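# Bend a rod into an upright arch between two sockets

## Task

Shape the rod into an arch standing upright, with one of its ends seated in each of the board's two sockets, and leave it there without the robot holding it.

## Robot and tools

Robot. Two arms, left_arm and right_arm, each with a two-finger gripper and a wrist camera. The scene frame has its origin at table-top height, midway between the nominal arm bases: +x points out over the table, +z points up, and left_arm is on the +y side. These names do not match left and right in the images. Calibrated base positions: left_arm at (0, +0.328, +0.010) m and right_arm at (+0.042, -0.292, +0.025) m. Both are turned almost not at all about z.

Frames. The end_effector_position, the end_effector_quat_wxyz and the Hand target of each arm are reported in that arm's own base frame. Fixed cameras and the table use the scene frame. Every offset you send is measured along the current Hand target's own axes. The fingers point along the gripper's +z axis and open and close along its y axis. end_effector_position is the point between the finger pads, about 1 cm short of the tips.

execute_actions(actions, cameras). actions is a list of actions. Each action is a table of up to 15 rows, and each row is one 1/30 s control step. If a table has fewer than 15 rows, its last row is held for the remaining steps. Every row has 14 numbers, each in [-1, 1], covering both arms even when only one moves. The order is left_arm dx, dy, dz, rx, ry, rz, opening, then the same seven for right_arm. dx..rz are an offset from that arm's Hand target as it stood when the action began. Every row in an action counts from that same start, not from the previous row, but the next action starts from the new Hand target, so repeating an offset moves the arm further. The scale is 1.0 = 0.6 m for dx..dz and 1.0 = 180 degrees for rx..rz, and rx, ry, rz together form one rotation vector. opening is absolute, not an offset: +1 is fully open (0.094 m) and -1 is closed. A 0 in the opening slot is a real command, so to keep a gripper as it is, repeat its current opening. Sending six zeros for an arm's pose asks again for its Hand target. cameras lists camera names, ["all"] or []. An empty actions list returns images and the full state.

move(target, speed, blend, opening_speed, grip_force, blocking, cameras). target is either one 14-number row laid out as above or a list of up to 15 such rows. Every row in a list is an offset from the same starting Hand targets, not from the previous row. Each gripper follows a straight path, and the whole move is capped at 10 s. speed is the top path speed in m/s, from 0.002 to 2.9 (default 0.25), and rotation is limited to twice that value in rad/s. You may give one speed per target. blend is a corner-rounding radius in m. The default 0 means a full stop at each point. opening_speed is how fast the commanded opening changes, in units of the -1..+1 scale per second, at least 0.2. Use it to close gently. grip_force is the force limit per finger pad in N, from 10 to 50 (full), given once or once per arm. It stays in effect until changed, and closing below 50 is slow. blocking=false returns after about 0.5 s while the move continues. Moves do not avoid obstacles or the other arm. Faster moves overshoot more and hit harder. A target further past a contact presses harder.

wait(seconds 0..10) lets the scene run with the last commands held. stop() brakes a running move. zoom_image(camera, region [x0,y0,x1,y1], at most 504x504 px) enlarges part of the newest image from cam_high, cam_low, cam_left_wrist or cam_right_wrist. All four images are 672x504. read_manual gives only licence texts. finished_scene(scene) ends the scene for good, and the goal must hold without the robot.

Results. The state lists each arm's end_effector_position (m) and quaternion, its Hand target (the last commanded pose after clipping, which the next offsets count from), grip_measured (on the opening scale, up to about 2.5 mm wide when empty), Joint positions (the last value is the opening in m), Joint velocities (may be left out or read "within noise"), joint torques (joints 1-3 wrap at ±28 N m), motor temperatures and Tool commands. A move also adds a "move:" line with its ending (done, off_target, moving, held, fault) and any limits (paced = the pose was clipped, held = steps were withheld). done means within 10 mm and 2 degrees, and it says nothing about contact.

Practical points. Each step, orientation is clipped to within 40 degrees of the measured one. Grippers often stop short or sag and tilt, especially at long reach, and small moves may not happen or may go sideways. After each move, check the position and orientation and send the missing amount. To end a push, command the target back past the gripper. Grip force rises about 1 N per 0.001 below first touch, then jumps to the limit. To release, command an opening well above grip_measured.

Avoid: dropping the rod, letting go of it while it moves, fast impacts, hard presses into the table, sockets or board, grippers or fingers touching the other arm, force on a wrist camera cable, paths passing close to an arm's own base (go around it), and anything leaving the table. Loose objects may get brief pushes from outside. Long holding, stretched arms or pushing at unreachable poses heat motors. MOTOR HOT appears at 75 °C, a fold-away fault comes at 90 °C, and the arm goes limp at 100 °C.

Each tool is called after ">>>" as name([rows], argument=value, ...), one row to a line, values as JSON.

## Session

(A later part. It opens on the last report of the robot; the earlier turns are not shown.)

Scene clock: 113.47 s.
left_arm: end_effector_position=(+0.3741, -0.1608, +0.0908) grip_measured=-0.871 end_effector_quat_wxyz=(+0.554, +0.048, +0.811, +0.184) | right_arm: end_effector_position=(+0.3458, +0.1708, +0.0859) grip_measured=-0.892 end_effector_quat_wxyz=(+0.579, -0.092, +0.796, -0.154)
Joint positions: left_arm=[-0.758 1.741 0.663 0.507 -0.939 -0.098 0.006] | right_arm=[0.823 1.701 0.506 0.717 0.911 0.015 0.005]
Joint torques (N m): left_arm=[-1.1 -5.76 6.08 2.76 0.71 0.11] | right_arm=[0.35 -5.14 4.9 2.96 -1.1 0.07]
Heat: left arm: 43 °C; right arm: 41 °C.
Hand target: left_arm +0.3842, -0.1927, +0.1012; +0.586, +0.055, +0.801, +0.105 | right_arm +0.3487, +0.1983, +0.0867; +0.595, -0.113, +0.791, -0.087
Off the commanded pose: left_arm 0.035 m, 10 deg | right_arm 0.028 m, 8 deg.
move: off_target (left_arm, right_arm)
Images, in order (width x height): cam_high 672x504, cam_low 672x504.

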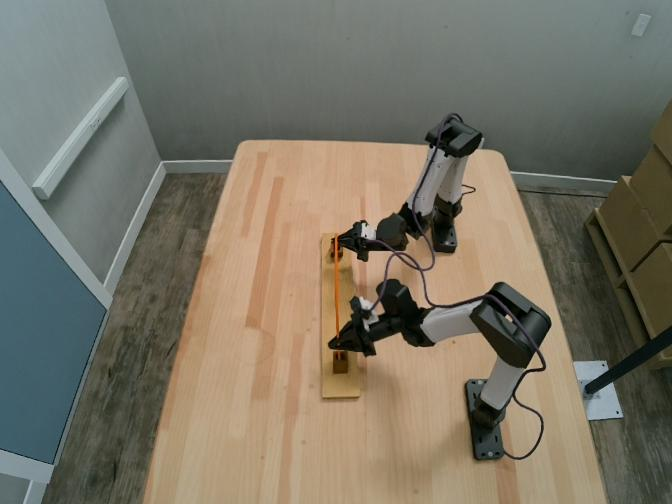

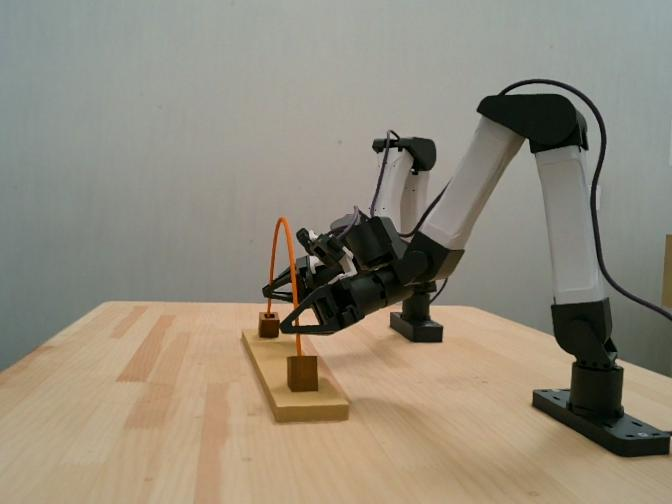

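>>> move([
  [0.0105, 0.0117, -0.0013, 0, 0, 0, -1.0, 0.0100, -0.0110, 0.0020, 0, 0, 0, -1.0],
  [0.0105, 0.0117, -0.0013, 0, 0, 0, 0.0, 0.0100, -0.0110, 0.0020, 0, 0, 0, 0.0],
], speed=0.05, opening_speed=0.4, cameras=["cam_high", "cam_low"])

>>> zoom_image(camera="cam_high", region=[300, 210, 400, 400])

>>> zoom_image(camera="cam_low", region=[230, 200, 370, 400])

Scene clock: 124.53 s.
left_arm: end_effector_position=(+0.3771, -0.1719, +0.0870) grip_measured=-0.003 end_effector_quat_wxyz=(+0.564, +0.063, +0.811, +0.138) | right_arm: end_effector_position=(+0.3491, +0.1804, +0.0827) grip_measured=-0.001 end_effector_quat_wxyz=(+0.588, -0.107, +0.794, -0.111)
Joint positions: left_arm=[-0.746 1.747 0.631 0.607 -0.841 -0.076 0.047] | right_arm=[0.803 1.718 0.479 0.815 0.809 -0.005 0.047]
Joint torques (N m): left_arm=[-0.58 -5.63 5.37 2.48 0.01 0.06] | right_arm=[-0.12 -5.12 4.4 2.65 -0.33 0.11]
Motor temperatures (°C): left_arm=[22 28 39 45 23 23 24] | right_arm=[26 26 40 41 26 23 24]
Heat: left arm: 45 °C; right arm: 41 °C.
Hand target: left_arm +0.3813, -0.1846, +0.0972; +0.586, +0.055, +0.801, +0.105 | right_arm +0.3487, +0.1903, +0.0826; +0.595, -0.113, +0.791, -0.087
Off the commanded pose: left_arm 0.017 m, 5 deg | right_arm 0.010 m, 3 deg.
move: off_target (left_arm, right_arm); target 2's new opening was sent with left_arm's hand 0.028 m and 8 deg from that target
Images, in order (width x height): cam_high 672x504, cam_low 672x504.

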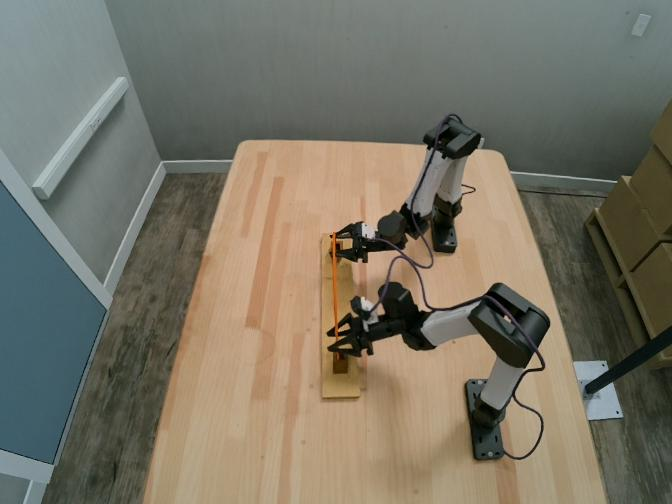

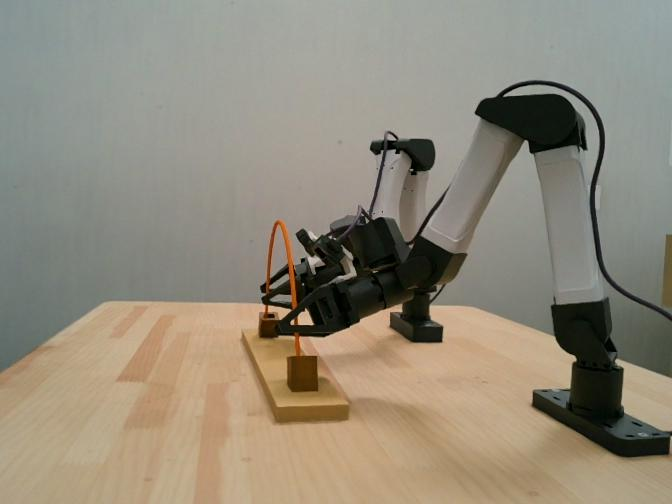

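Scaled by 2.653 from the camera's 672x504 image, which has a finer 960x720 frame.

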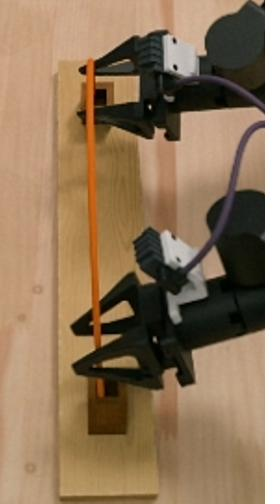

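Scaled by 2.520 from the camera's 672x504 image, which has a finer 960x720 frame.

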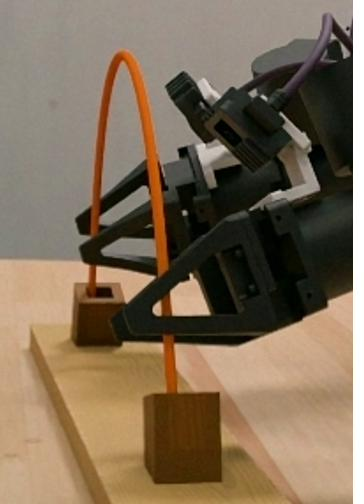

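>>> move([
  [0, 0, 0, 0, 0, 0, 0.8, 0, 0, 0, 0, 0, 0, 0.8],
  [0.0042, 0.0194, -0.1647, 0, 0, 0, 0.8, 0.0056, -0.0192, -0.1667, 0, 0, 0, 0.8],
], speed=0.1, opening_speed=0.8, cameras=["cam_high", "cam_low"])

>>> zoom_image(camera="cam_low", region=[230, 200, 370, 400])

>>> zoom_image(camera="cam_high", region=[300, 210, 400, 400])

Scene clock: 133.97 s.
left_arm: end_effector_position=(+0.2857, -0.1843, +0.1143) grip_measured=+0.797 end_effector_quat_wxyz=(+0.577, +0.073, +0.807, +0.108) | right_arm: end_effector_position=(+0.2530, +0.1795, +0.1032) grip_measured=+0.798 end_effector_quat_wxyz=(+0.589, -0.127, +0.793, -0.090)
Joint positions: left_arm=[-1.027 1.423 0.488 0.288 -1.028 -0.299 0.084] | right_arm=[1.119 1.32 0.318 0.402 1.032 0.22 0.084]
Joint torques (N m): left_arm=[-0.7 -5.91 6.63 1.49 -0.61 -0.02] | right_arm=[0.25 -5.41 6.42 1.67 0.39 0.27]
Heat: left arm: 44 °C; right arm: 40 °C.
Hand target: left_arm +0.2861, -0.1830, +0.1263; +0.586, +0.055, +0.801, +0.105 | right_arm +0.2526, +0.1786, +0.1104; +0.595, -0.113, +0.791, -0.087
Off the commanded pose: left_arm 0.012 m, 2 deg | right_arm 0.007 m, 2 deg.
move: off_target (left_arm)
Images, in order (width x height): cam_high 672x504, cam_low 672x504.

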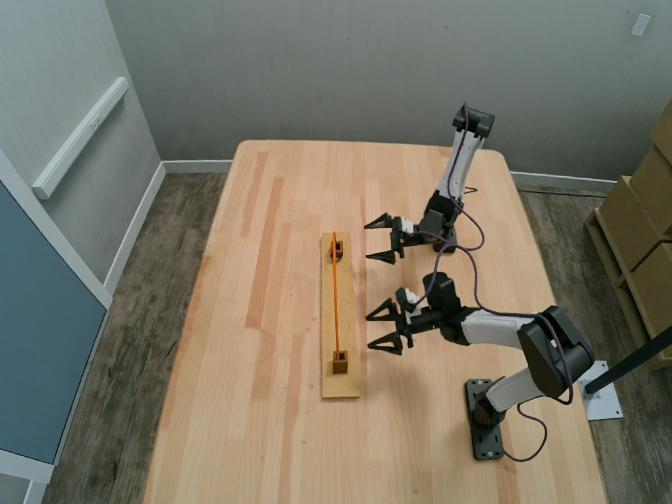

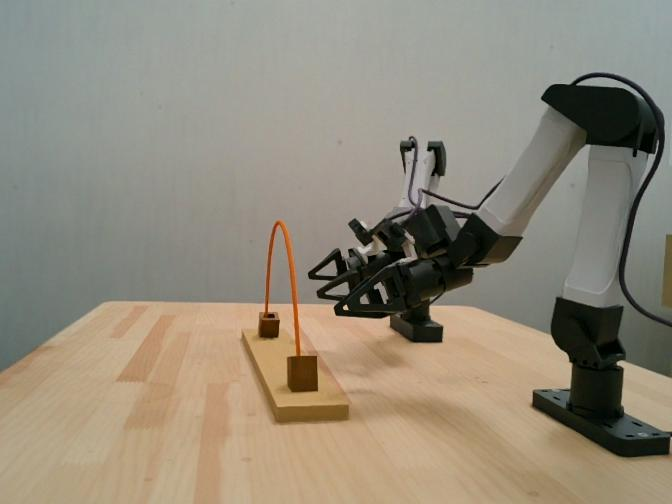

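Scaled by 2.520 from the camera's 672x504 image, which has a finer 960x720 frame.

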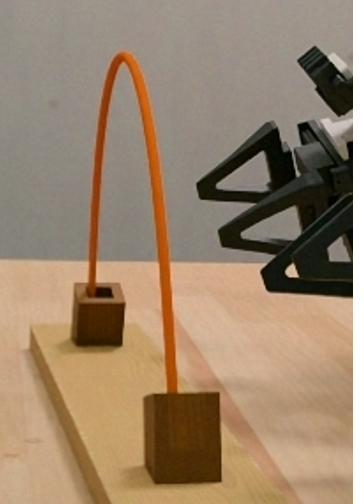

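Scaled by 2.653 from the camera's 672x504 image, which has a finer 960x720 frame.

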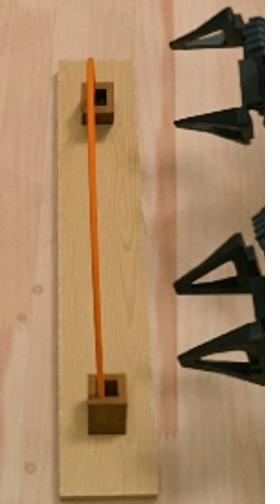

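>>> finished_scene(scene=3)

The scene is finished: the task was done.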